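# Loop a rubber band around two bench dogs

## Task

Stretch the rubber band so it wraps a single time around each of the two bench dogs, sitting against their sides above the board rather than over their tops, and leave the board lying flat and motionless on the table.

## Robot and tools

Robot: two arms, left_arm and right_arm, facing each other across a table. Scene frame: origin at the table centre, +z up, table top at z = 0.020 m. left_arm's base sits at (-0.048, +0.444, +0.123) m on the +y side; right_arm's base at (+0.057, -0.463, +0.133) m. The names do not match image left and right.

Frames: every hand position, orientation, velocity, Hand target and wrist-camera pose is given in that arm's own base frame. Fixed cameras and the table use the scene frame. Offsets you send are along the current Hand target's own axes. On a gripper, +x points out along the fingers and the fingers close along y. end_effector_position is the point between the fingers, 3 to 4 cm behind their tips; only the last 1.5 cm of each finger's inner face is flat.

execute_actions(actions, cameras): actions is a list of actions; each action is a list of up to 15 rows, one row per 1/30 s step, and a short action repeats its last row to fill 15 steps. Each row holds 14 numbers in [-1, 1], always for both arms: left_arm dx, dy, dz, rx, ry, rz, opening, then right_arm's seven in the same order. dx..rz are an offset, not a pose: measured from that arm's Hand target as it stood when the action began, and every row of the action counts from that same start, so sending the same offset again moves further. Scale: 1.0 = 0.6 m for dx, dy, dz and 180 degrees for rotation; rx, ry, rz form one rotation vector. Opening is absolute: +1 fully open (0.080 m), -1 closed; empty fingers touch near -0.78. A full close takes about 0.6 s. To leave an arm still, give it six zeros and its current opening (a 0 opening is a real command). Images come back only when actions is empty or cameras names them.

move(target, speed, blend, opening_speed, grip_force, blocking, cameras): target is one 14-number row or a list of up to 15 rows, same layout and scale as above; every row is an offset from the Hand targets at the move's start, not from the previous row. speed: m/s, 0.002 to 4.3, default 0.25 (rotation capped at twice that in rad/s); one value or one per target. blend: metres of corner rounding per target, 0 = full stop at each. opening_speed: rate on the -1..+1 scale per second, at least 0.2. grip_force: newtons per finger pad, 8 to 34, one value or one per arm; it persists until changed. blocking=false returns after about 0.5 s while the move continues. A move lasts at least 0.5 s and is cut at 10 s. Paths are straight and do not avoid obstacles or the other arm. The result adds a move: line: done (within 8 mm and 2 degrees), off_target, moving, held, blocked (stopped far from its goal by something, then holds still) or fault; limits=paced means the pose was clipped, limits=held that steps were withheld.

wait(seconds): 0 to 10 s, arms keep their last command. stop(): brakes a running move. zoom_image(camera, region): camera is cam_low, cam_left_wrist or cam_right_wrist; region [x0, y0, x1, y1] in pixels of that camera's latest image, at most 504 by 504. finished_scene(scene): ends the current scene, giving its number; irreversible.

Cameras: cam_low (fixed), cam_left_wrist, cam_right_wrist, each 672x504. Calibration is approximate: fixed cameras may be a few degrees and millimetres off.

Results: end_effector_position (m), end_effector_quat_wxyz, velocities; Hand target (your last commanded pose after clipping, the base for the next offsets); Tool commands; grip_measured on the opening scale (can read about 2 mm off, and narrower than a squeezed part); grip_effort_n (motor effort, negative closing, not pad force); Joint positions, Joint torques and External joint torques in the order waist, shoulder, elbow, wrist pitch, wrist yaw, wrist roll; Wrist depth as a 7x7 grid of distances in mm ahead of each wrist camera, '-' meaning no reading; motor temperatures.

Behaviour to expect: orientation commands are clipped to within 32 degrees of the measured one each step. Friction and weight can leave the gripper short, low or tilted, especially far out; small moves may go sideways or not happen. Check position and tilt after each move and correct; if it rests short, resend the missing distance. To hold something, command about 0.08 below the grip_measured reading at first contact.

Avoid: dropping things or letting anything leave the table; fast impacts or hard pushes, since pushing further past contact presses harder; the arms touching or gripping each other; strain on the wrist camera cables; paths passing near an arm's own base (go around). Contact torque limits (N m): waist 17, shoulder 21.1, elbow 20.4, wrist pitch 3.37, wrist yaw 3.48, wrist roll 3.48; exceeding one freezes the arm for 10 s. A large jump in one step can trigger an over-speed fault. Motors heat when loaded, stretched or pushing; MOTOR HOT appears at 50 °C and 95 °C stops the arm for 30 to 60 s or longer. Loose objects may occasionally be nudged by the scene.

Each tool is called as name(argument=value, ...) on one line, values as JSON.

## Session

execute_actions(actions=[])

Scene clock: 0.00 s.
left_arm: end_effector_position=(+0.2347, +0.2987, +0.2271) grip_measured=+0.076 grip_effort_n=n/a end_effector_quat_wxyz=(+0.957, +0.175, +0.213, -0.088) | right_arm: end_effector_position=(+0.2241, -0.0947, +0.1580) grip_measured=-0.754 grip_effort_n=n/a end_effector_quat_wxyz=(+0.748, +0.242, +0.185, -0.589)
Joint positions: left_arm=[1.261 1.685 1.405 -0.893 1.075 1.463 0.038] | right_arm=[0.13 1.205 0.799 -0.933 0.956 1.464 0.001]
Joint velocities: within noise
Joint torques (N m): no reading
External joint torques (N m): no reading
Motor temperatures (°C): left_arm=[24 27 25 26 30 25] | right_arm=[22 26 25 24 26 31]
Heat: left arm: hottest wrist yaw 30 °C (+0.0 °C/min); right arm: hottest wrist roll 31 °C (+0.0 °C/min).
Wrist depth (mm): cam_left_wrist=[1652 1440 1567 687 683 737 683 / 1533 - 1639 756 692 638 - / - - 1853 - 494 466 426 / 2243 1902 1678 552 442 401 368 / 1776 1665 1555 452 - 356 329 / - - - - - 74 - / - - - 361 - 71 -] | cam_right_wrist=[2167 2447 2447 2299 2299 2346 2188 / 2107 1996 1614 1792 1962 1881 1835 / 1806 1724 1673 1614 1614 1637 1614 / 438 431 423 1487 1396 1440 1354 / 401 397 399 394 381 371 352 / 367 364 - 74 75 342 - / - - - - - - -]
Hand target: left_arm +0.2352, +0.2989, +0.2279; +0.958, +0.175, +0.210, -0.087 | right_arm +0.2249, -0.0951, +0.1592; +0.749, +0.244, +0.179, -0.590
Tool commands: left_gripper/opening=+0.076109 right_gripper/opening=-0.777778

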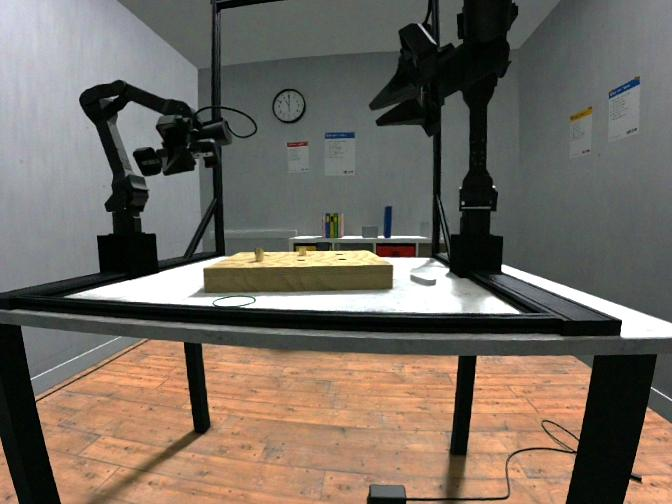

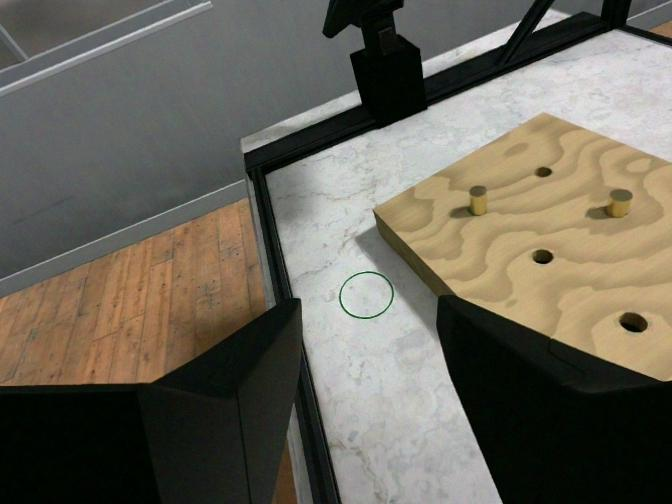

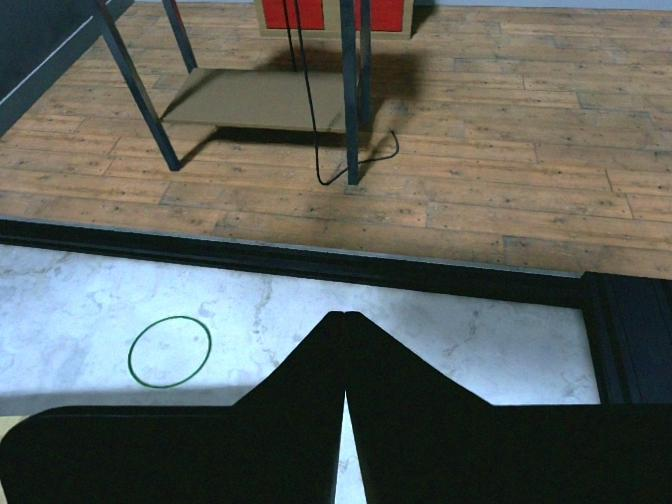

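move(target=[0.338,-0.039,-0.132,0.352,0.153,-0.172,0.0,0.2425,0.077,-0.059,0.0985,0.287,0.057,0.0], cameras=["all"])

Scene clock: 42.73 s.
left_arm: end_effector_position=(+0.3780, +0.2843, +0.0684) grip_measured=+0.004 grip_effort_n=-15.1 end_effector_quat_wxyz=(+0.600, +0.592, +0.382, -0.379) | right_arm: end_effector_position=(+0.3017, -0.1794, +0.0551) grip_measured=-0.003 grip_effort_n=16.5 end_effector_quat_wxyz=(+0.596, +0.598, +0.375, -0.382)
Joint positions: left_arm=[0.735 2.118 1.638 -0.761 0.288 2.247 0.035] | right_arm=[-0.644 1.672 0.974 -0.508 -0.253 0.984 0.035]
Joint torques (N m): left_arm=[0.07 -8.95 8.12 1.02 0.13 0.16] | right_arm=[-0.19 -6.84 7.28 0.44 -0.22 -0.11]
External joint torques (N m): left_arm=[0.07 1.26 1.98 0.23 -0.08 0.18] | right_arm=[-0.19 -0.35 1.57 -0.45 -0.11 -0.08]
Motor temperatures (°C): left_arm=[24 35 29 26 31 25] | right_arm=[22 28 30 25 27 31]
Heat: left arm: hottest shoulder 35 °C (+11.2 °C/min); right arm: hottest wrist roll 31 °C (+0.0 °C/min).
Wrist depth (mm): cam_left_wrist=[218 196 178 161 151 171 161 / 228 218 232 222 199 183 170 / - 301 256 223 209 192 176 / - 322 281 - 219 200 185 / 1555 323 282 265 87 205 196 / - - 64 253 88 75 - / - - - 1366 - 72 -] | cam_right_wrist=[269 243 225 207 192 179 168 / 290 263 239 219 202 188 175 / 312 281 255 231 212 197 183 / 338 305 273 246 225 208 192 / 293 265 233 207 227 220 202 / - - 92 216 84 68 211 / - - 246 234 - - -]
Hand target: left_arm +0.3818, +0.2876, +0.0655; +0.598, +0.597, +0.379, -0.379 | right_arm +0.3053, -0.1818, +0.0564; +0.599, +0.598, +0.375, -0.378
Off the commanded pose: left_arm 0.006 m, 1 deg | right_arm 0.005 m, 1 deg.
move: done
camera_calibration:
cam_left_wrist: T_world_to_cam=[[-0.915352, 0.00846077, -0.402566, 0.379876], [-0.124552, 0.944797, 0.303062, -0.212558], [0.382907, 0.327548, -0.863768, -0.100252], [0, 0, 0, 1]] pos_world=[0.359633, 0.230447, 0.130749]
cam_right_wrist: T_world_to_cam=[[-0.922756, -0.00167005, -0.385381, 0.303098], [-0.139269, 0.933856, 0.329419, 0.219117], [0.35934, 0.357645, -0.861954, 0.0883955], [0, 0, 0, 1]] pos_world=[0.278438, -0.235732, 0.12082]

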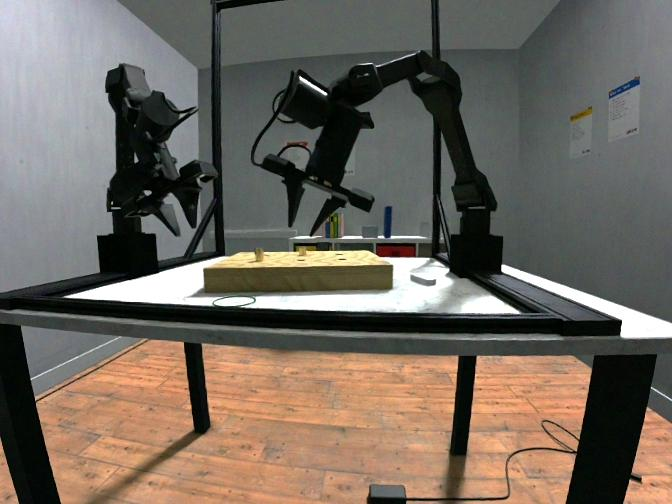

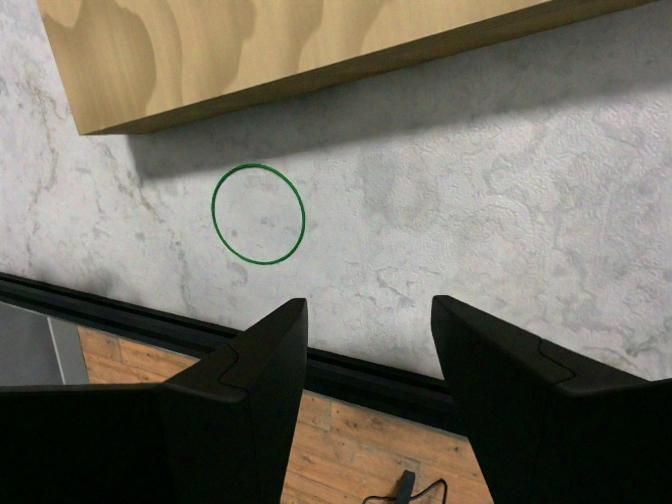

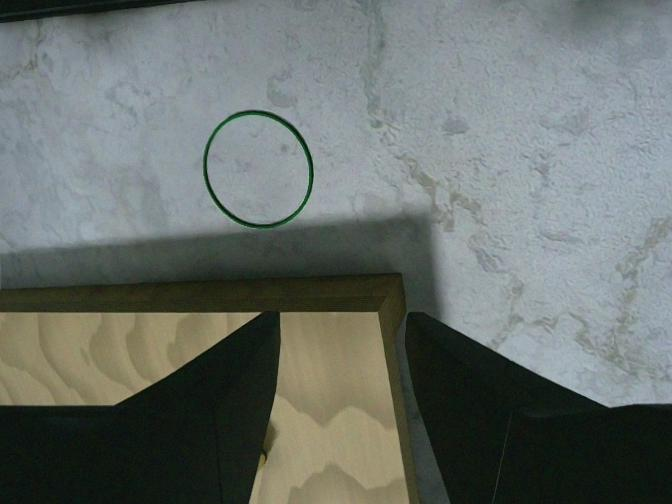

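move(target=[0.2225,0.047,-0.012,0,0,0,-0.25,0.2087,0.0257,0.008,0,0,0,-0.25], cameras=["all"], speed=0.15)

Scene clock: 55.60 s.
left_arm: end_effector_position=(+0.4438, +0.2977, -0.0438) grip_measured=-0.248 grip_effort_n=-9.5 end_effector_quat_wxyz=(+0.597, +0.583, +0.391, -0.389) | right_arm: end_effector_position=(+0.3525, -0.1889, -0.0530) grip_measured=-0.247 grip_effort_n=-16.0 end_effector_quat_wxyz=(+0.583, +0.598, +0.383, -0.395)
Joint positions: left_arm=[0.66 2.517 1.873 -0.607 0.25 2.174 0.024] | right_arm=[-0.571 2.095 1.042 -0.17 -0.213 1.065 0.024]
Joint torques (N m): left_arm=[-2.15 -9.92 11.26 2.22 0.35 -0.51] | right_arm=[2.89 -7.71 8.53 2.55 -0.26 0.18]
External joint torques (N m): left_arm=[-2.08 2.3 5.38 1.43 0.15 -0.49] | right_arm=[2.89 0.67 3.98 1.7 -0.17 0.2]
Heat: left arm: hottest shoulder 38 °C (+11.9 °C/min); right arm: hottest elbow 32 °C (+7.6 °C/min).
Wrist depth (mm): cam_left_wrist=[114 111 103 96 90 - 77 / - 122 111 101 93 87 80 / 143 130 118 107 97 90 85 / 156 139 124 113 103 94 88 / 168 152 136 117 88 97 92 / - - - 124 90 62 - / - - - 132 124 - -] | cam_right_wrist=[- 116 109 98 95 88 82 / 134 124 114 110 99 92 86 / 143 133 121 113 103 97 91 / 155 143 131 120 112 104 97 / 170 153 140 127 115 110 101 / - - - 136 84 111 106 / - - - 129 - - -]
Hand target: left_arm +0.4643, +0.2948, -0.0432; +0.598, +0.597, +0.379, -0.379 | right_arm +0.3735, -0.1873, -0.0497; +0.599, +0.598, +0.375, -0.378
Off the commanded pose: left_arm 0.021 m, 2 deg | right_arm 0.021 m, 3 deg.
move: off_target (left_arm, right_arm)
camera_calibration:
cam_left_wrist: T_world_to_cam=[[-0.927653, 0.00232091, -0.373436, 0.403392], [-0.11811, 0.946827, 0.299281, -0.186625], [0.354274, 0.321735, -0.878053, -0.212886], [0, 0, 0, 1]] pos_world=[0.427585, 0.244258, 0.019569]
cam_right_wrist: T_world_to_cam=[[-0.935383, 0.0172743, -0.353213, 0.31807], [-0.113108, 0.931726, 0.3451, 0.261846], [0.335059, 0.362752, -0.869567, -0.010496], [0, 0, 0, 1]] pos_world=[0.330651, -0.245655, 0.0128565]

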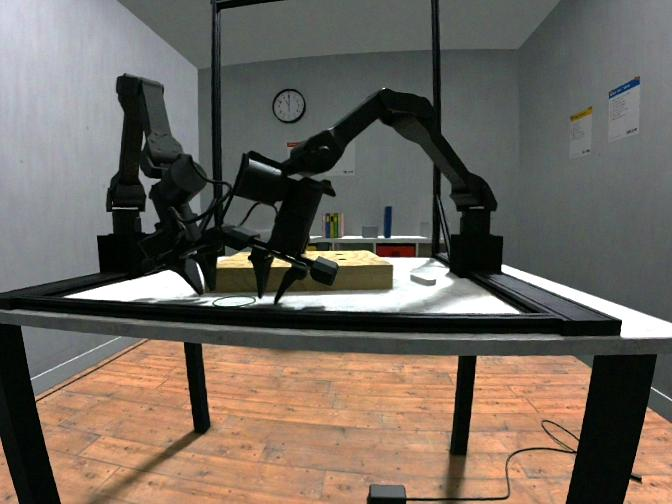

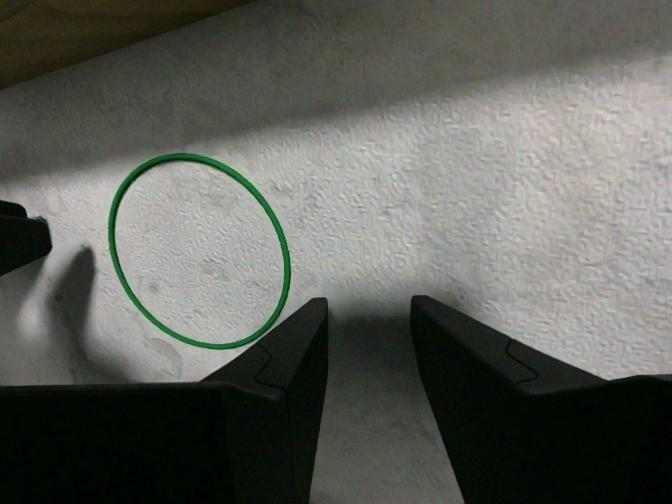

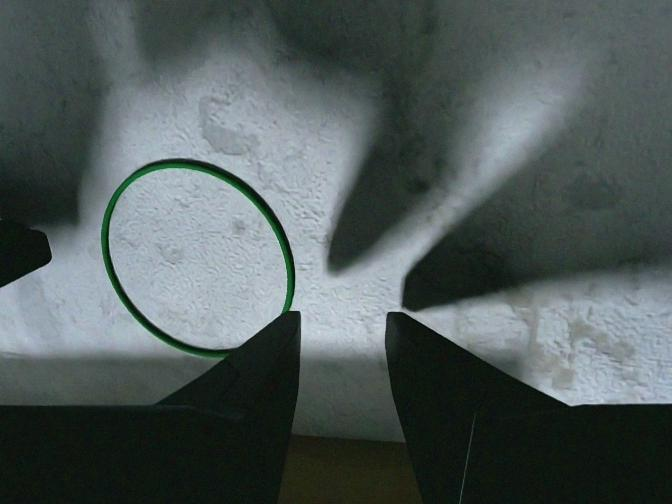

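zoom_image(camera="cam_low", region=[110, 140, 350, 320])

Scaled by 2.100 from the camera's 672x504 image, which has a finer 960x720 frame.

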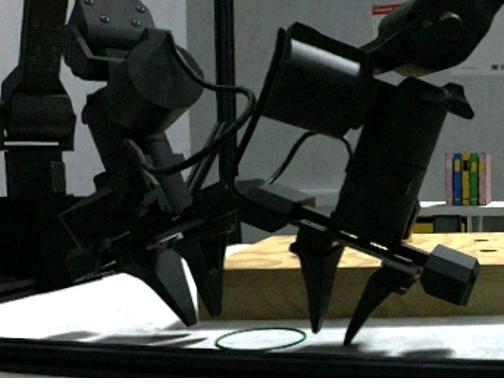

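move(target=[[-0.17,-0.038,0,0,0,0,-0.25,-0.17,-0.038,0,0,0,0,-0.25],[-0.17,-0.038,0,-0.495,-0.087,0.087,-0.25,-0.17,-0.038,0,-0.495,-0.087,0.087,-0.25]], cameras=["all"])

Scene clock: 82.60 s.
left_arm: end_effector_position=(+0.4007, +0.2954, +0.0338) grip_measured=-0.248 grip_effort_n=-10.0 end_effector_quat_wxyz=(+0.922, -0.003, +0.388, -0.002) | right_arm: end_effector_position=(+0.3105, -0.1889, +0.0365) grip_measured=-0.247 grip_effort_n=-16.0 end_effector_quat_wxyz=(+0.926, -0.003, +0.378, -0.007)
Joint positions: left_arm=[0.787 2.143 1.369 -0.196 0.523 0.621 0.024] | right_arm=[-0.744 1.679 0.697 0.066 -0.492 -0.567 0.024]
Joint torques (N m): left_arm=[0.09 -12.87 4.79 1.57 0.26 -0.18] | right_arm=[-0.16 -6.68 3.74 1.74 -0.46 -0.11]
External joint torques (N m): left_arm=[0.14 -2.74 -1.13 0.39 -0.03 -0.18] | right_arm=[-0.17 -0.6 -1.48 0.51 -0.2 -0.11]
Motor temperatures (°C): left_arm=[24 46 36 31 30 25] | right_arm=[23 30 35 32 27 30]
Heat: left arm: hottest shoulder 46 °C (+14.1 °C/min); right arm: hottest elbow 35 °C (+7.0 °C/min).
Wrist depth (mm): cam_left_wrist=[1323 1291 274 286 274 215 217 / 1197 258 249 257 244 195 197 / 1087 217 233 233 232 181 180 / 1015 199 215 213 222 176 165 / 930 193 201 197 82 173 152 / 892 - - 189 81 - - / - - - 170 - - -] | cam_right_wrist=[244 245 314 321 309 1517 1538 / 222 221 290 293 289 1323 1363 / 202 203 260 267 268 261 1286 / 186 187 239 244 246 243 1149 / 172 174 211 229 229 215 1073 / 163 - - 207 84 197 994 / - - - 198 - - -]
Hand target: left_arm +0.4001, +0.2949, +0.0395; +0.925, -0.001, +0.381, +0.001 | right_arm +0.3087, -0.1867, +0.0322; +0.926, -0.002, +0.378, -0.002
Off the commanded pose: left_arm 0.006 m, 1 deg | right_arm 0.005 m, 1 deg.
move: done
camera_calibration:
cam_left_wrist: T_world_to_cam=[[-0.0301488, -0.999525, 0.00645098, 0.315837], [-0.904987, 0.024556, -0.42473, 0.399404], [0.42437, -0.0186432, -0.905297, -0.0552812], [0, 0, 0, 1]] pos_world=[0.394437, 0.304849, 0.117555]
cam_right_wrist: T_world_to_cam=[[-0.0350777, -0.998169, 0.049268, -0.175698], [-0.911249, 0.0117029, -0.411689, 0.327918], [0.410358, -0.0593365, -0.909992, -0.0202024], [0, 0, 0, 1]] pos_world=[0.300943, -0.180413, 0.125273]

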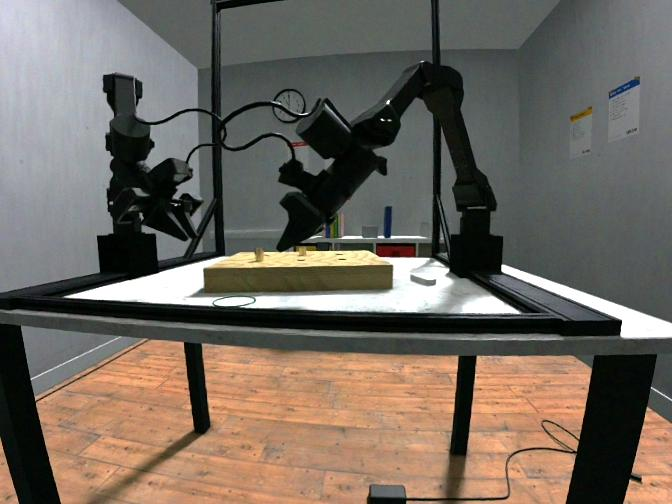

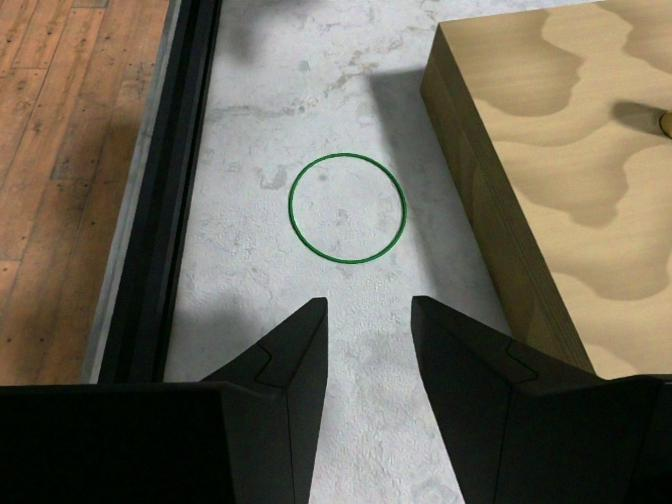

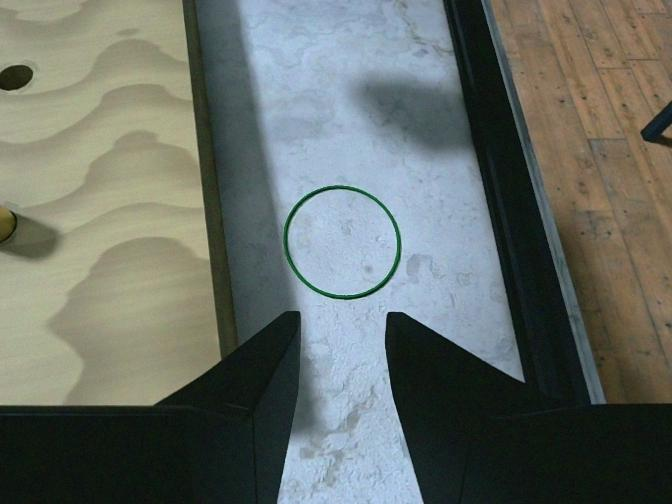

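move(target=[0.216,0.052,0.01,0,0,0,-0.25,0.203,0.047,-0.0095,0,0,0,-0.25], cameras=["all"], speed=0.15)

Scene clock: 90.73 s.
left_arm: end_effector_position=(+0.4953, +0.3260, -0.0406) grip_measured=-0.248 grip_effort_n=-10.0 end_effector_quat_wxyz=(+0.925, +0.005, +0.379, +0.001) | right_arm: end_effector_position=(+0.3929, -0.1680, -0.0453) grip_measured=-0.247 grip_effort_n=-11.9 end_effector_quat_wxyz=(+0.930, -0.007, +0.368, -0.014)
Joint positions: left_arm=[0.697 2.589 1.835 -0.152 0.471 0.538 0.024] | right_arm=[-0.523 2.126 0.816 0.497 -0.345 -0.374 0.024]
Joint torques (N m): left_arm=[-0.15 -11.26 7.88 0.79 0.13 -0.16] | right_arm=[1.55 -6.28 3.32 1.2 -0.2 0.16]
External joint torques (N m): left_arm=[-0.15 1.41 1.82 -0.47 -0.12 -0.16] | right_arm=[1.55 1.75 -0.7 -0.17 -0.03 0.15]
Heat: left arm: hottest shoulder 46 °C (+12.1 °C/min); right arm: hottest elbow 33 °C (+4.0 °C/min).
Wrist depth (mm): cam_left_wrist=[1218 143 169 172 165 - 62 / 1127 132 155 158 153 86 66 / 1015 120 141 142 139 - 95 / 111 111 130 130 130 88 126 / - 114 122 118 88 120 119 / - 99 - 110 108 - - / - - - 103 103 - -] | cam_right_wrist=[- 66 66 - 80 95 97 / 115 127 181 182 81 193 112 / 105 109 168 169 96 127 109 / - 106 153 155 152 153 116 / - 91 143 143 122 142 146 / - 84 - 131 84 136 139 / - - - 124 - - -]
Hand target: left_arm +0.4962, +0.3261, -0.0478; +0.924, -0.001, +0.381, +0.001 | right_arm +0.3918, -0.1590, -0.0572; +0.926, -0.002, +0.378, -0.002
Off the commanded pose: left_arm 0.007 m, 1 deg | right_arm 0.015 m, 2 deg.
move: off_target (right_arm)
camera_calibration:
cam_left_wrist: T_world_to_cam=[[-0.0299091, -0.999502, -0.0100856, 0.348957], [-0.896778, 0.0312889, -0.441373, 0.445639], [0.441468, -0.00415652, -0.897267, -0.175134], [0, 0, 0, 1]] pos_world=[0.487392, 0.334111, 0.0430702]
cam_right_wrist: T_world_to_cam=[[-0.0458326, -0.997119, 0.0604425, -0.143014], [-0.902037, 0.0153127, -0.431387, 0.365123], [0.429219, -0.0742929, -0.90014, -0.136679], [0, 0, 0, 1]] pos_world=[0.381465, -0.158347, 0.0431235]

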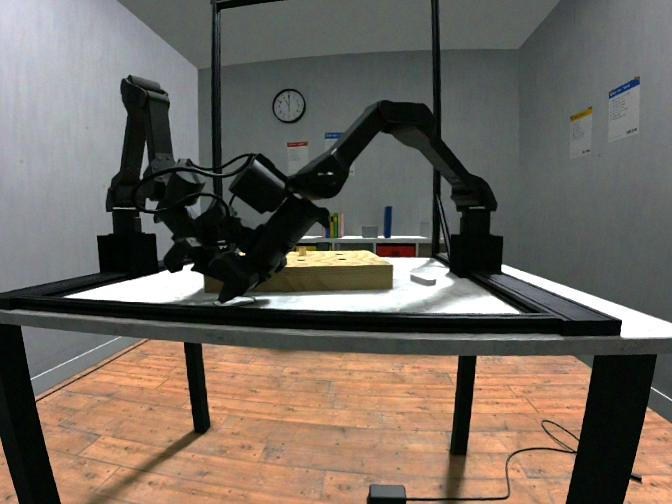

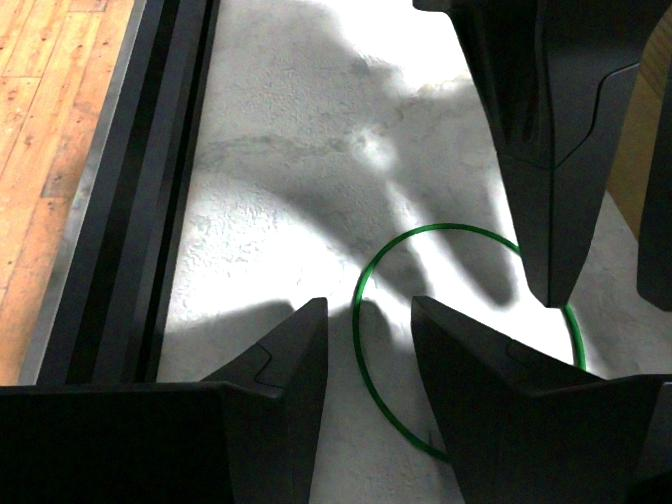

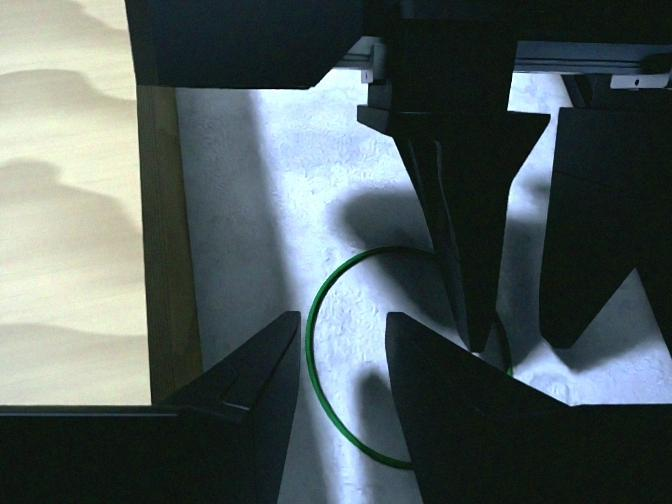

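move(target=[-0.0177,-0.01,-0.0177,0,0,0,-0.25,-0.0177,-0.0017,-0.0177,0,0,0,-0.25], cameras=["cam_left_wrist","cam_right_wrist"], speed=0.1)

Scene clock: 105.60 s.
left_arm: end_effector_position=(+0.4827, +0.3202, -0.0516) grip_measured=-0.248 grip_effort_n=-10.0 end_effector_quat_wxyz=(+0.923, -0.003, +0.385, +0.000) | right_arm: end_effector_position=(+0.3870, -0.1692, -0.0457) grip_measured=-0.247 grip_effort_n=-11.9 end_effector_quat_wxyz=(+0.932, -0.008, +0.362, -0.013)
Joint positions: left_arm=[0.705 2.57 1.756 -0.11 0.475 0.538 0.024] | right_arm=[-0.538 2.121 0.789 0.527 -0.359 -0.383 0.024]
Joint torques (N m): left_arm=[0.1 -14.77 4.44 1.44 0.26 0.14] | right_arm=[0.31 -8.47 0.53 0.57 -0.37 -0.23]
External joint torques (N m): left_arm=[0.03 -2.31 -1.45 0.19 0 0.14] | right_arm=[0.27 -0.55 -3.42 -0.81 -0.19 -0.24]
Heat: left arm: hottest shoulder 50 °C (+14.1 °C/min); right arm: hottest shoulder 32 °C (+4.0 °C/min). Fold the left arm in close to its base, or ease its load, before you think long.
Wrist depth (mm): cam_left_wrist=[1184 134 156 157 154 - 93 / 114 124 141 142 143 74 93 / 105 115 129 132 130 127 93 / 97 116 120 119 122 119 120 / - 108 111 109 98 111 112 / - 105 - 100 89 - - / - - - 75 94 - -] | cam_right_wrist=[130 81 83 93 96 113 111 / 116 131 186 182 101 136 106 / 106 110 169 171 116 132 154 / - 109 155 156 152 142 157 / - 93 144 145 146 145 149 / - 84 - 131 84 138 140 / - - - 125 - - -]
Hand target: left_arm +0.4812, +0.3201, -0.0477; +0.925, -0.001, +0.381, +0.001 | right_arm +0.3768, -0.1601, -0.0573; +0.926, -0.002, +0.378, -0.002
Off the commanded pose: left_arm 0.004 m, 0 deg | right_arm 0.018 m, 2 deg.
MOTOR HOT: joint 2 (shoulder) of the left arm reports 50 °C; the controller stops that arm at 95 °C. To cool a motor, set the load down, stop pushing, or move to a pose that needs little force.
move: off_target (right_arm)
camera_calibration:
cam_left_wrist: T_world_to_cam=[[-0.0255108, -0.99966, 0.00548467, 0.341302], [-0.902261, 0.0206622, -0.430695, 0.436447], [0.430435, -0.015936, -0.902481, -0.17058], [0, 0, 0, 1]] pos_world=[0.47592, 0.329449, 0.0321587]
cam_right_wrist: T_world_to_cam=[[-0.0448425, -0.997056, 0.062194, -0.144728], [-0.896893, 0.0127628, -0.442064, 0.356769], [0.439969, -0.0756046, -0.894825, -0.138707], [0, 0, 0, 1]] pos_world=[0.37452, -0.159343, 0.0425972]
Images, in order (width x height): cam_left_wrist 672x504, cam_right_wrist 672x504.

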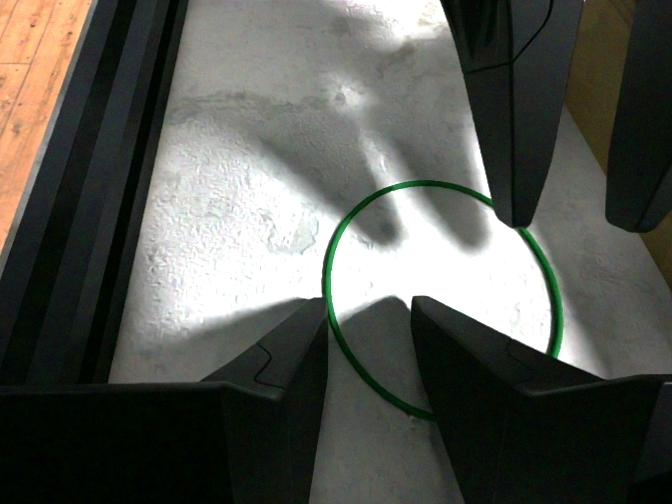

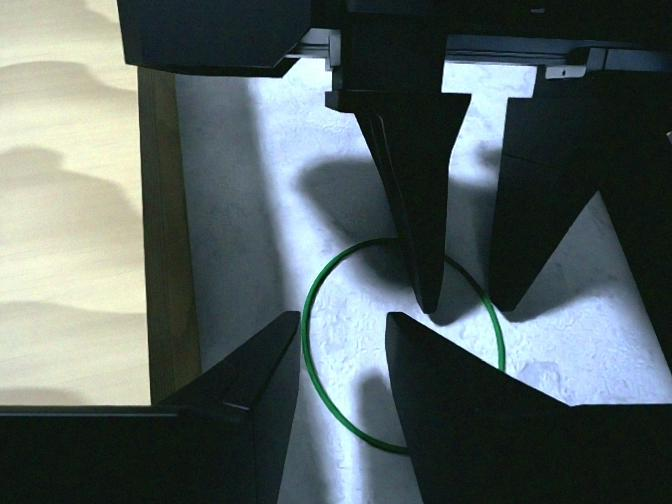

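move(target=[0.0177,0.01,-0.0177,0,0,0,-0.25,0.0307,0.0085,-0.0307,0,0,0,-0.25], cameras=["cam_left_wrist","cam_right_wrist"], speed=0.1)

Scene clock: 112.20 s.
left_arm: end_effector_position=(+0.4816, +0.3245, -0.0521) grip_measured=-0.248 grip_effort_n=-9.5 end_effector_quat_wxyz=(+0.925, -0.003, +0.379, +0.003) | right_arm: end_effector_position=(+0.3920, -0.1734, -0.0455) grip_measured=-0.248 grip_effort_n=-10.0 end_effector_quat_wxyz=(+0.942, -0.017, +0.334, -0.019)
Joint positions: left_arm=[0.713 2.575 1.756 -0.095 0.481 0.538 0.024] | right_arm=[-0.544 2.155 0.778 0.638 -0.37 -0.377 0.024]
Joint torques (N m): left_arm=[-0.06 -13.22 6.27 1.17 0.26 -0.02] | right_arm=[0.29 -8.66 3.17 1.42 -0.07 0.01]
External joint torques (N m): left_arm=[-0.14 -0.8 0.4 -0.09 0 -0.02] | right_arm=[0.3 -0.67 -0.61 -0.03 0.1 0.01]
Motor temperatures (°C): left_arm=[24 50 34 30 30 25] | right_arm=[22 32 30 29 27 30]
Heat: left arm: hottest shoulder 50 °C (+12.2 °C/min); right arm: hottest shoulder 32 °C (+4.1 °C/min). Fold the left arm in close to its base, or ease its load, before you think long.
Wrist depth (mm): cam_left_wrist=[1218 129 155 159 153 - 90 / 1060 121 142 144 143 75 93 / 106 116 130 133 131 88 90 / 97 108 121 120 122 118 117 / - 108 112 108 98 111 111 / - - - 100 100 - - / - - - 75 94 - -] | cam_right_wrist=[135 82 84 95 104 115 115 / 120 128 185 113 100 135 113 / 107 124 173 176 114 127 156 / - 121 158 160 144 134 157 / - 111 145 147 143 147 150 / - 86 - 132 84 140 142 / - - - 123 - - -]
Hand target: left_arm +0.4825, +0.3246, -0.0513; +0.926, +0.000, +0.377, +0.002 (not the last commanded pose) | right_arm +0.3912, -0.1724, -0.0488; +0.941, -0.019, +0.337, -0.018 (not the last commanded pose)
Off the commanded pose: left_arm 0.011 m, 0 deg | right_arm 0.045 m, 6 deg.
MOTOR HOT: still on. Joint 2 (shoulder) of the left arm reports 50 °C.
blocked (right_arm)
move: off_target (left_arm, right_arm)
camera_calibration:
cam_left_wrist: T_world_to_cam=[[-0.0208602, -0.99978, 0.0021623, 0.343286], [-0.897554, 0.0177744, -0.440547, 0.433186], [0.440412, -0.0111307, -0.897727, -0.176704], [0, 0, 0, 1]] pos_world=[0.473791, 0.333544, 0.0314645]
cam_right_wrist: T_world_to_cam=[[-0.0515226, -0.995346, 0.0814404, -0.144904], [-0.868977, 0.00449343, -0.494833, 0.34655], [0.492164, -0.0962649, -0.865164, -0.163822], [0, 0, 0, 1]] pos_world=[0.374305, -0.161557, 0.0415521]
Images, in order (width x height): cam_left_wrist 672x504, cam_right_wrist 672x504.

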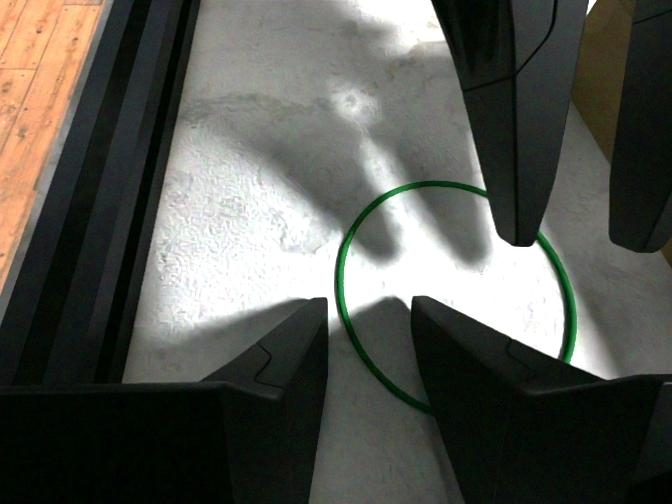

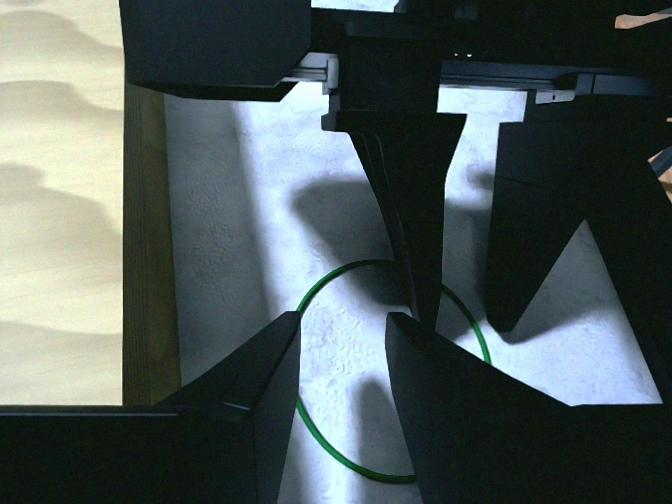

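move(target=[-0.353,0,-0.118,0,0,0,-0.25,-0.07,0,0.0,0,0,0,-0.25], cameras=["cam_low","cam_right_wrist"], speed=0.15)

Scene clock: 124.73 s.
left_arm: end_effector_position=(+0.2820, +0.3275, +0.0431) grip_measured=-0.248 grip_effort_n=-10.0 end_effector_quat_wxyz=(+0.925, -0.004, +0.380, +0.006) | right_arm: end_effector_position=(+0.3604, -0.1720, -0.0250) grip_measured=-0.248 grip_effort_n=-10.0 end_effector_quat_wxyz=(+0.940, -0.017, +0.340, -0.022)
Joint positions: left_arm=[1.078 1.99 1.186 -0.313 0.672 0.903 0.024] | right_arm=[-0.591 2.007 0.666 0.578 -0.394 -0.412 0.024]
Joint torques (N m): left_arm=[-0.09 -10.99 4.52 0.54 0.62 0.21] | right_arm=[-0.17 -10.36 2.48 0.98 -0.35 -0.1]
External joint torques (N m): left_arm=[-0.09 -2.21 -1.1 -0.43 0.22 0.2] | right_arm=[-0.14 -3.21 -1.45 -0.44 -0.17 -0.1]
Heat: left arm: hottest shoulder 51 °C (+10.0 °C/min); right arm: hottest shoulder 33 °C (+4.0 °C/min). Fold the left arm in close to its base, or ease its load, before you think long.
Wrist depth (mm): cam_left_wrist=[1357 1393 301 313 307 249 244 / 1225 1232 - - 270 237 219 / 1116 1133 230 254 261 247 198 / 1044 1039 217 232 230 231 188 / 955 955 198 211 88 217 192 / 903 - - 192 81 - - / - - - 182 182 - -] | cam_right_wrist=[165 170 251 257 262 267 1686 / 145 150 220 228 231 225 1507 / 130 133 197 200 206 205 1250 / 119 121 178 182 184 189 175 / 108 110 164 166 170 170 161 / - 102 - 152 84 160 159 / - - - 141 - - -]
Hand target: left_arm +0.2814, +0.3239, +0.0459; +0.926, +0.000, +0.377, +0.002 | right_arm +0.3588, -0.1705, -0.0222; +0.941, -0.019, +0.337, -0.018
Off the commanded pose: left_arm 0.005 m, 1 deg | right_arm 0.004 m, 1 deg.
MOTOR HOT: still on. Joint 2 (shoulder) of the left arm reports 51 °C.
move: done
camera_calibration:
cam_right_wrist: T_world_to_cam=[[-0.0571822, -0.994933, 0.0826926, -0.144716], [-0.874969, 0.0100541, -0.484075, 0.332618], [0.480791, -0.100034, -0.87111, -0.127077], [0, 0, 0, 1]] pos_world=[0.343852, -0.160039, 0.0622811]
Images, in order (width x height): cam_low 672x504, cam_right_wrist 672x504.

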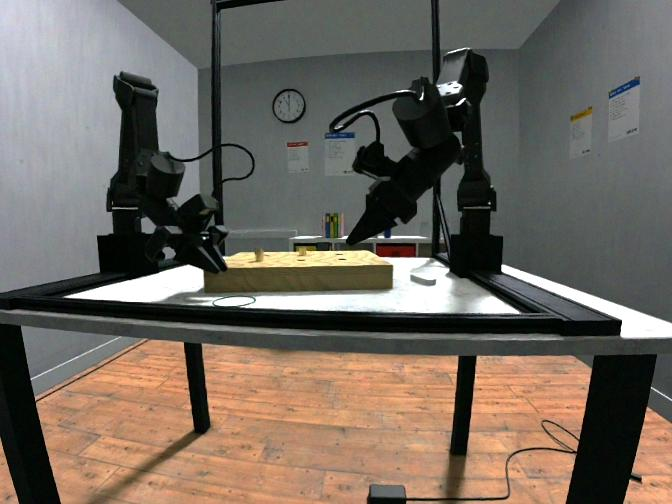

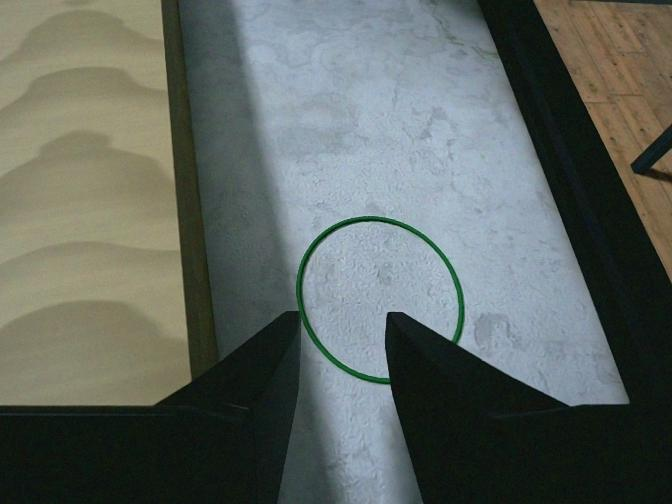

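move(target=[-0.21,-0.25,0.073,0,0,0,-0.25,0.0917,-0.102,-0.024,0.007,0.031,0.015,-0.25], cameras=["cam_right_wrist"], speed=0.15)

Scene clock: 140.93 s.
left_arm: end_effector_position=(+0.2236, +0.1766, +0.1673) grip_measured=-0.248 grip_effort_n=-9.5 end_effector_quat_wxyz=(+0.927, +0.005, +0.376, +0.002) | right_arm: end_effector_position=(+0.3919, -0.2291, -0.0575) grip_measured=-0.248 grip_effort_n=-10.5 end_effector_quat_wxyz=(+0.927, +0.007, +0.376, +0.004)
Joint positions: left_arm=[0.987 1.202 0.887 -0.733 0.636 0.815 0.024] | right_arm=[-0.683 2.242 1.02 0.317 -0.482 -0.51 0.024]
Joint torques (N m): left_arm=[-0.02 -4.89 5.42 0.64 0.25 -0.16] | right_arm=[-0.5 -7.98 5.47 1.02 0.18 -0.45]
External joint torques (N m): left_arm=[-0.02 -1.22 -1.06 -0.42 -0.11 -0.16] | right_arm=[-0.57 1.11 1.15 -0.25 0.44 -0.45]
Motor temperatures (°C): left_arm=[24 54 31 29 30 25] | right_arm=[22 38 29 29 26 30]
Heat: left arm: hottest shoulder 54 °C (+8.0 °C/min); right arm: hottest shoulder 38 °C (+8.0 °C/min). Fold the left arm in close to its base, or ease its load, before you think long.
Wrist depth (mm): cam_left_wrist=[1626 363 355 419 430 437 - / 1430 1357 - 388 390 388 - / 1307 393 411 357 351 352 353 / 1184 374 380 329 318 321 322 / 1076 341 351 290 98 294 293 / 1029 - - 272 81 - - / - - - 75 - - -] | cam_right_wrist=[179 181 181 180 182 159 1346 / 167 163 164 164 164 148 1223 / 150 149 150 150 149 147 1078 / 137 138 137 138 137 135 117 / 129 127 129 129 127 126 109 / - - - 117 84 116 102 / - - - 111 - - -]
Hand target: left_arm +0.2222, +0.1735, +0.1649; +0.926, +0.000, +0.377, +0.002 | right_arm +0.3908, -0.2346, -0.0652; +0.924, +0.000, +0.383, -0.001
Off the commanded pose: left_arm 0.004 m, 1 deg | right_arm 0.010 m, 1 deg.
MOTOR HOT: still on. Joint 2 (shoulder) of the left arm reports 54 °C.
move: off_target (right_arm)
camera_calibration:
cam_right_wrist: T_world_to_cam=[[-0.0211203, -0.999517, 0.0227857, -0.215687], [-0.909936, 0.00977507, -0.414634, 0.362667], [0.414212, -0.0294907, -0.909703, -0.136108], [0, 0, 0, 1]] pos_world=[0.381826, -0.223142, 0.0314711]
Images, in order (width x height): cam_right_wrist 672x504.

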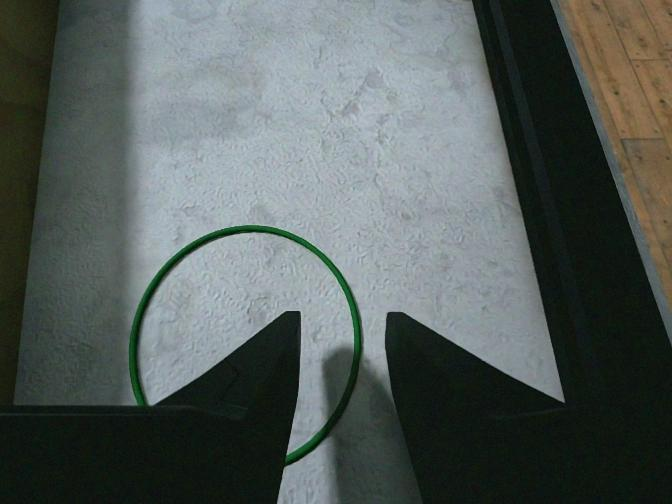

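move(target=[0,0,0,0,0,0,-0.25,0.0247,-0.007,-0.0247,0,0,0,-0.25], cameras=["cam_right_wrist"], speed=0.1)

Scene clock: 145.03 s.
left_arm: end_effector_position=(+0.2236, +0.1766, +0.1673) grip_measured=-0.248 grip_effort_n=-9.5 end_effector_quat_wxyz=(+0.927, +0.005, +0.376, +0.002) | right_arm: end_effector_position=(+0.3966, -0.2409, -0.0699) grip_measured=-0.248 grip_effort_n=-10.0 end_effector_quat_wxyz=(+0.931, -0.010, +0.366, +0.001)
Joint positions: left_arm=[0.987 1.202 0.887 -0.733 0.636 0.815 0.024] | right_arm=[-0.697 2.308 1.052 0.379 -0.485 -0.536 0.024]
Joint torques (N m): left_arm=[-0.21 -4.93 5.5 0.63 0.28 -0.14] | right_arm=[0.01 -7.32 3.88 0.44 0.06 -0.04]
External joint torques (N m): left_arm=[-0.21 -1.26 -0.99 -0.43 -0.08 -0.14] | right_arm=[0.01 1.97 -0.28 -0.84 0.31 -0.04]
Heat: left arm: hottest shoulder 52 °C (+6.1 °C/min); right arm: hottest shoulder 37 °C (+7.1 °C/min). Fold the left arm in close to its base, or ease its load, before you think long.
Wrist depth (mm): cam_left_wrist=[1652 324 374 446 425 491 520 / 1440 424 414 390 390 391 - / 1299 403 401 351 352 351 355 / 1158 - - 329 319 322 319 / 1082 334 - 289 98 293 296 / 1044 - - 264 81 - - / - - - 75 - - -] | cam_right_wrist=[165 166 167 169 168 150 1487 / 148 148 150 153 153 131 1286 / 134 135 136 138 139 118 1161 / 123 124 125 126 127 110 1039 / 113 113 117 117 117 106 121 / - - - 108 84 93 93 / - - - 100 - - -]
Hand target: left_arm +0.2222, +0.1735, +0.1649; +0.926, +0.000, +0.377, +0.002 | right_arm +0.3908, -0.2387, -0.0863; +0.924, +0.000, +0.383, -0.001
Off the commanded pose: left_arm 0.004 m, 1 deg | right_arm 0.017 m, 2 deg.
MOTOR HOT: still on. Joint 2 (shoulder) of the left arm reports 52 °C.
move: off_target (right_arm)
camera_calibration:
cam_right_wrist: T_world_to_cam=[[-0.0162843, -0.998264, 0.0565993, -0.226207], [-0.900393, -0.00997365, -0.434963, 0.35207], [0.434772, -0.0580446, -0.898668, -0.164048], [0, 0, 0, 1]] pos_world=[0.384641, -0.231825, 0.0185161]
Images, in order (width x height): cam_right_wrist 672x504.

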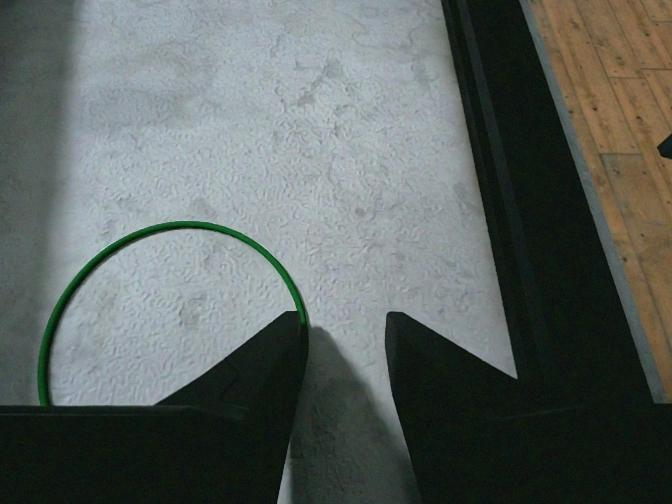

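move(target=[0,0,0,0,0,0,-0.25,0,0.018,0,0,0,0,-0.25], cameras=["cam_right_wrist"], speed=0.05)

Scene clock: 149.07 s.
left_arm: end_effector_position=(+0.2236, +0.1766, +0.1673) grip_measured=-0.248 grip_effort_n=-9.5 end_effector_quat_wxyz=(+0.927, +0.005, +0.376, +0.002) | right_arm: end_effector_position=(+0.3967, -0.2392, -0.0711) grip_measured=-0.248 grip_effort_n=-10.0 end_effector_quat_wxyz=(+0.930, -0.012, +0.366, -0.007)
Joint positions: left_arm=[0.987 1.202 0.887 -0.733 0.636 0.815 0.024] | right_arm=[-0.689 2.307 1.038 0.403 -0.465 -0.522 0.024]
Joint torques (N m): left_arm=[-0.19 -5.12 5.43 0.62 0.3 -0.16] | right_arm=[1.29 -8.51 1.58 0.83 0.06 0.17]
External joint torques (N m): left_arm=[-0.17 -1.43 -1.11 -0.46 -0.06 -0.17] | right_arm=[1.19 0.73 -2.57 -0.48 0.3 0.16]
Heat: left arm: hottest shoulder 50 °C (+4.1 °C/min); right arm: hottest shoulder 37 °C (+7.1 °C/min). Fold the left arm in close to its base, or ease its load, before you think long.
Wrist depth (mm): cam_left_wrist=[1614 323 515 424 423 433 - / 1420 432 394 389 388 389 - / 1315 - - 355 352 351 348 / 1184 369 361 327 319 322 319 / 1098 345 - 295 98 296 295 / 1029 - - 276 81 - - / - - - 293 - - -] | cam_right_wrist=[163 163 167 170 168 176 1449 / 146 147 149 153 153 131 1278 / 133 134 134 138 139 119 1179 / 122 123 124 127 127 110 1053 / - 112 116 117 118 106 124 / - - - 108 84 93 94 / - - - 100 - - -]
Hand target: left_arm +0.2222, +0.1735, +0.1649; +0.926, +0.000, +0.377, +0.002 | right_arm +0.3907, -0.2280, -0.0862; +0.924, +0.000, +0.383, -0.001
Off the commanded pose: left_arm 0.004 m, 1 deg | right_arm 0.020 m, 3 deg.
MOTOR HOT: still on. Joint 2 (shoulder) of the left arm reports 50 °C.
move: off_target (right_arm)
camera_calibration:
cam_right_wrist: T_world_to_cam=[[-0.0296372, -0.997417, 0.0654306, -0.218392], [-0.900892, -0.00170398, -0.43404, 0.353788], [0.43303, -0.0718097, -0.898514, -0.167646], [0, 0, 0, 1]] pos_world=[0.384848, -0.229264, 0.0172155]
Images, in order (width x height): cam_right_wrist 672x504.

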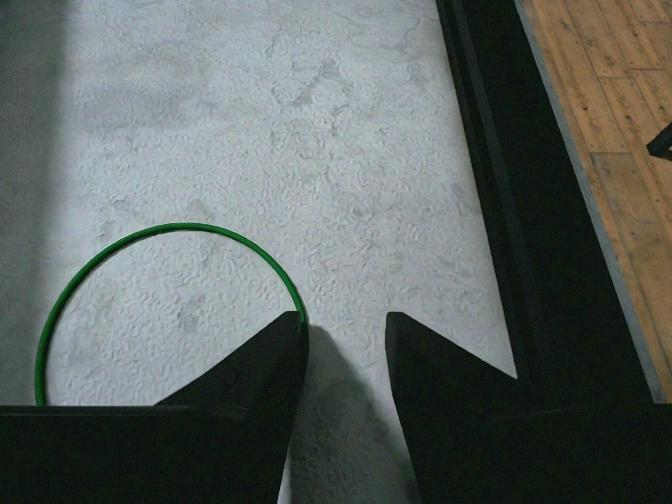

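move(target=[0,0,0,0,0,0,-0.25,-0.0153,0.0067,0.0223,0,0,0,-0.25], cameras=["cam_right_wrist"], speed=0.05)

Scene clock: 153.40 s.
left_arm: end_effector_position=(+0.2236, +0.1766, +0.1673) grip_measured=-0.248 grip_effort_n=-9.5 end_effector_quat_wxyz=(+0.927, +0.005, +0.376, +0.002) | right_arm: end_effector_position=(+0.3963, -0.2353, -0.0679) grip_measured=-0.248 grip_effort_n=-10.0 end_effector_quat_wxyz=(+0.926, -0.009, +0.377, -0.011)
Joint positions: left_arm=[0.987 1.202 0.887 -0.733 0.636 0.815 0.024] | right_arm=[-0.675 2.284 1.033 0.369 -0.439 -0.512 0.024]
Joint torques (N m): left_arm=[-0.15 -4.96 5.43 0.63 0.29 -0.18] | right_arm=[1.35 -11.99 1.49 0.22 -0.46 0.25]
External joint torques (N m): left_arm=[-0.17 -1.21 -1.12 -0.45 -0.07 -0.18] | right_arm=[1.38 -2.91 -2.65 -1.04 -0.23 0.25]
Motor temperatures (°C): left_arm=[24 48 31 28 30 25] | right_arm=[22 36 29 28 26 30]
Heat: left arm: hottest shoulder 48 °C (+1.0 °C/min); right arm: hottest shoulder 36 °C (+5.1 °C/min). Fold the left arm in close to its base, or ease its load, before you think long.
Wrist depth (mm): cam_left_wrist=[1590 324 364 407 429 421 - / 1449 432 398 389 388 390 451 / 1284 404 420 358 352 350 348 / 1211 372 373 335 321 319 320 / 1082 356 - 296 98 294 294 / 1060 - - 270 81 - - / - - - 293 - - -] | cam_right_wrist=[158 160 163 164 164 143 1388 / 144 145 146 153 153 129 1257 / 132 133 134 134 137 120 1143 / 121 123 124 126 127 114 1011 / - 114 116 117 118 114 100 / - - - 108 84 96 93 / - - - 101 - - -]
Hand target: left_arm +0.2222, +0.1735, +0.1649; +0.926, +0.000, +0.377, +0.002 | right_arm +0.3938, -0.2239, -0.0702; +0.924, +0.000, +0.383, -0.001
Off the commanded pose: left_arm 0.004 m, 1 deg | right_arm 0.012 m, 2 deg.
MOTOR HOT: still on. Joint 2 (shoulder) of the left arm reports 48 °C.
move: off_target (right_arm)
camera_calibration:
cam_right_wrist: T_world_to_cam=[[-0.0384878, -0.997179, 0.0644482, -0.211266], [-0.911023, 0.00851735, -0.412268, 0.362812], [0.410556, -0.0745811, -0.90878, -0.156721], [0, 0, 0, 1]] pos_world=[0.386742, -0.225448, 0.0207667]
Images, in order (width x height): cam_right_wrist 672x504.

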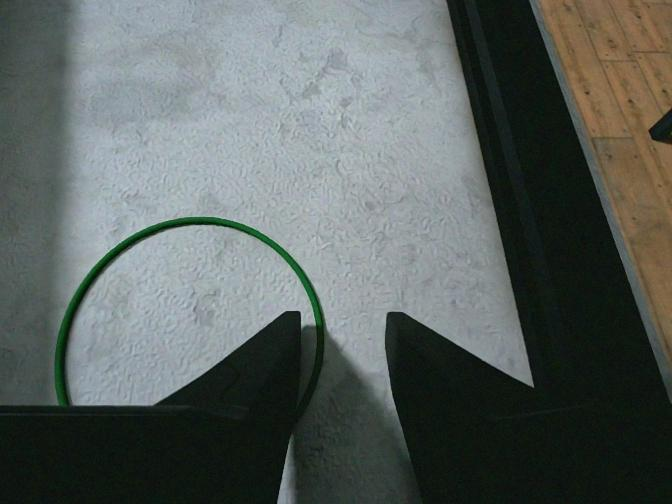

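move(target=[[0,0,0,0,0,0,-0.25,0,0.0125,0,0,0,0,-0.25],[0,0,0,0,0,0,-0.25,0.0094,0.0125,-0.0094,0,0,0,-0.25]], cameras=["cam_right_wrist"], speed=0.05)

Scene clock: 157.40 s.
left_arm: end_effector_position=(+0.2236, +0.1766, +0.1673) grip_measured=-0.248 grip_effort_n=-9.5 end_effector_quat_wxyz=(+0.927, +0.005, +0.376, +0.002) | right_arm: end_effector_position=(+0.3942, -0.2341, -0.0672) grip_measured=-0.248 grip_effort_n=-10.0 end_effector_quat_wxyz=(+0.927, -0.011, +0.375, -0.021)
Joint positions: left_arm=[0.987 1.202 0.887 -0.733 0.636 0.815 0.024] | right_arm=[-0.671 2.275 1.008 0.4 -0.422 -0.499 0.024]
Joint torques (N m): left_arm=[-0.05 -5 5.35 0.6 0.29 -0.18] | right_arm=[2.49 -8.88 1.82 1.36 -0.68 0.29]
External joint torques (N m): left_arm=[-0.05 -1.29 -1.16 -0.46 -0.08 -0.18] | right_arm=[2.48 0.17 -2.29 0.06 -0.46 0.29]
Heat: left arm: hottest shoulder 46 °C (-2.0 °C/min); right arm: hottest shoulder 37 °C (+6.1 °C/min).
Wrist depth (mm): cam_left_wrist=[1590 326 390 418 423 434 - / 1440 436 426 392 389 387 453 / 1291 396 414 358 352 352 350 / 1184 380 - 329 321 321 320 / 1065 345 350 298 99 295 294 / 1029 - - 281 81 - - / - - - 288 - - -] | cam_right_wrist=[159 161 164 167 166 149 1431 / 144 146 148 152 153 132 1271 / 132 134 134 138 140 120 1143 / 122 124 124 127 128 114 1030 / - 113 117 118 120 115 104 / - - - 109 84 97 96 / - - - 102 100 - -]
Hand target: left_arm +0.2222, +0.1735, +0.1649; +0.926, +0.000, +0.377, +0.002 | right_arm +0.3937, -0.2164, -0.0784; +0.924, +0.000, +0.383, -0.001
Off the commanded pose: left_arm 0.004 m, 1 deg | right_arm 0.021 m, 3 deg.
MOTOR HOT: cleared for the motors of the left arm.
move: off_target (right_arm)
camera_calibration:
cam_right_wrist: T_world_to_cam=[[-0.0539108, -0.995727, 0.0749811, -0.203091], [-0.909075, 0.0178744, -0.41625, 0.362313], [0.413131, -0.0906037, -0.906153, -0.159782], [0, 0, 0, 1]] pos_world=[0.384432, -0.223177, 0.0212538]
Images, in order (width x height): cam_right_wrist 672x504.

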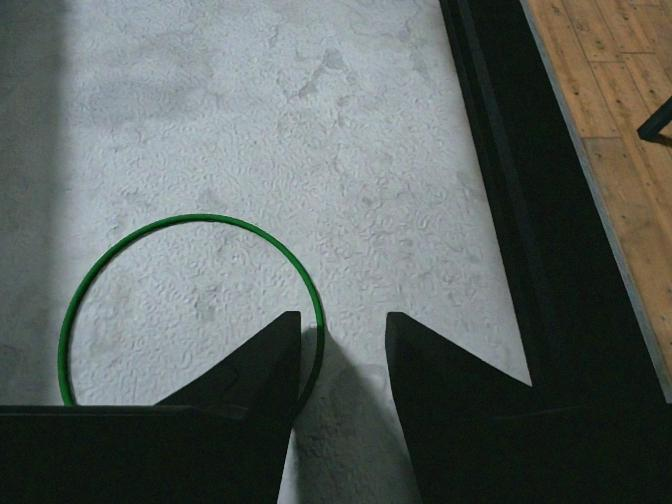

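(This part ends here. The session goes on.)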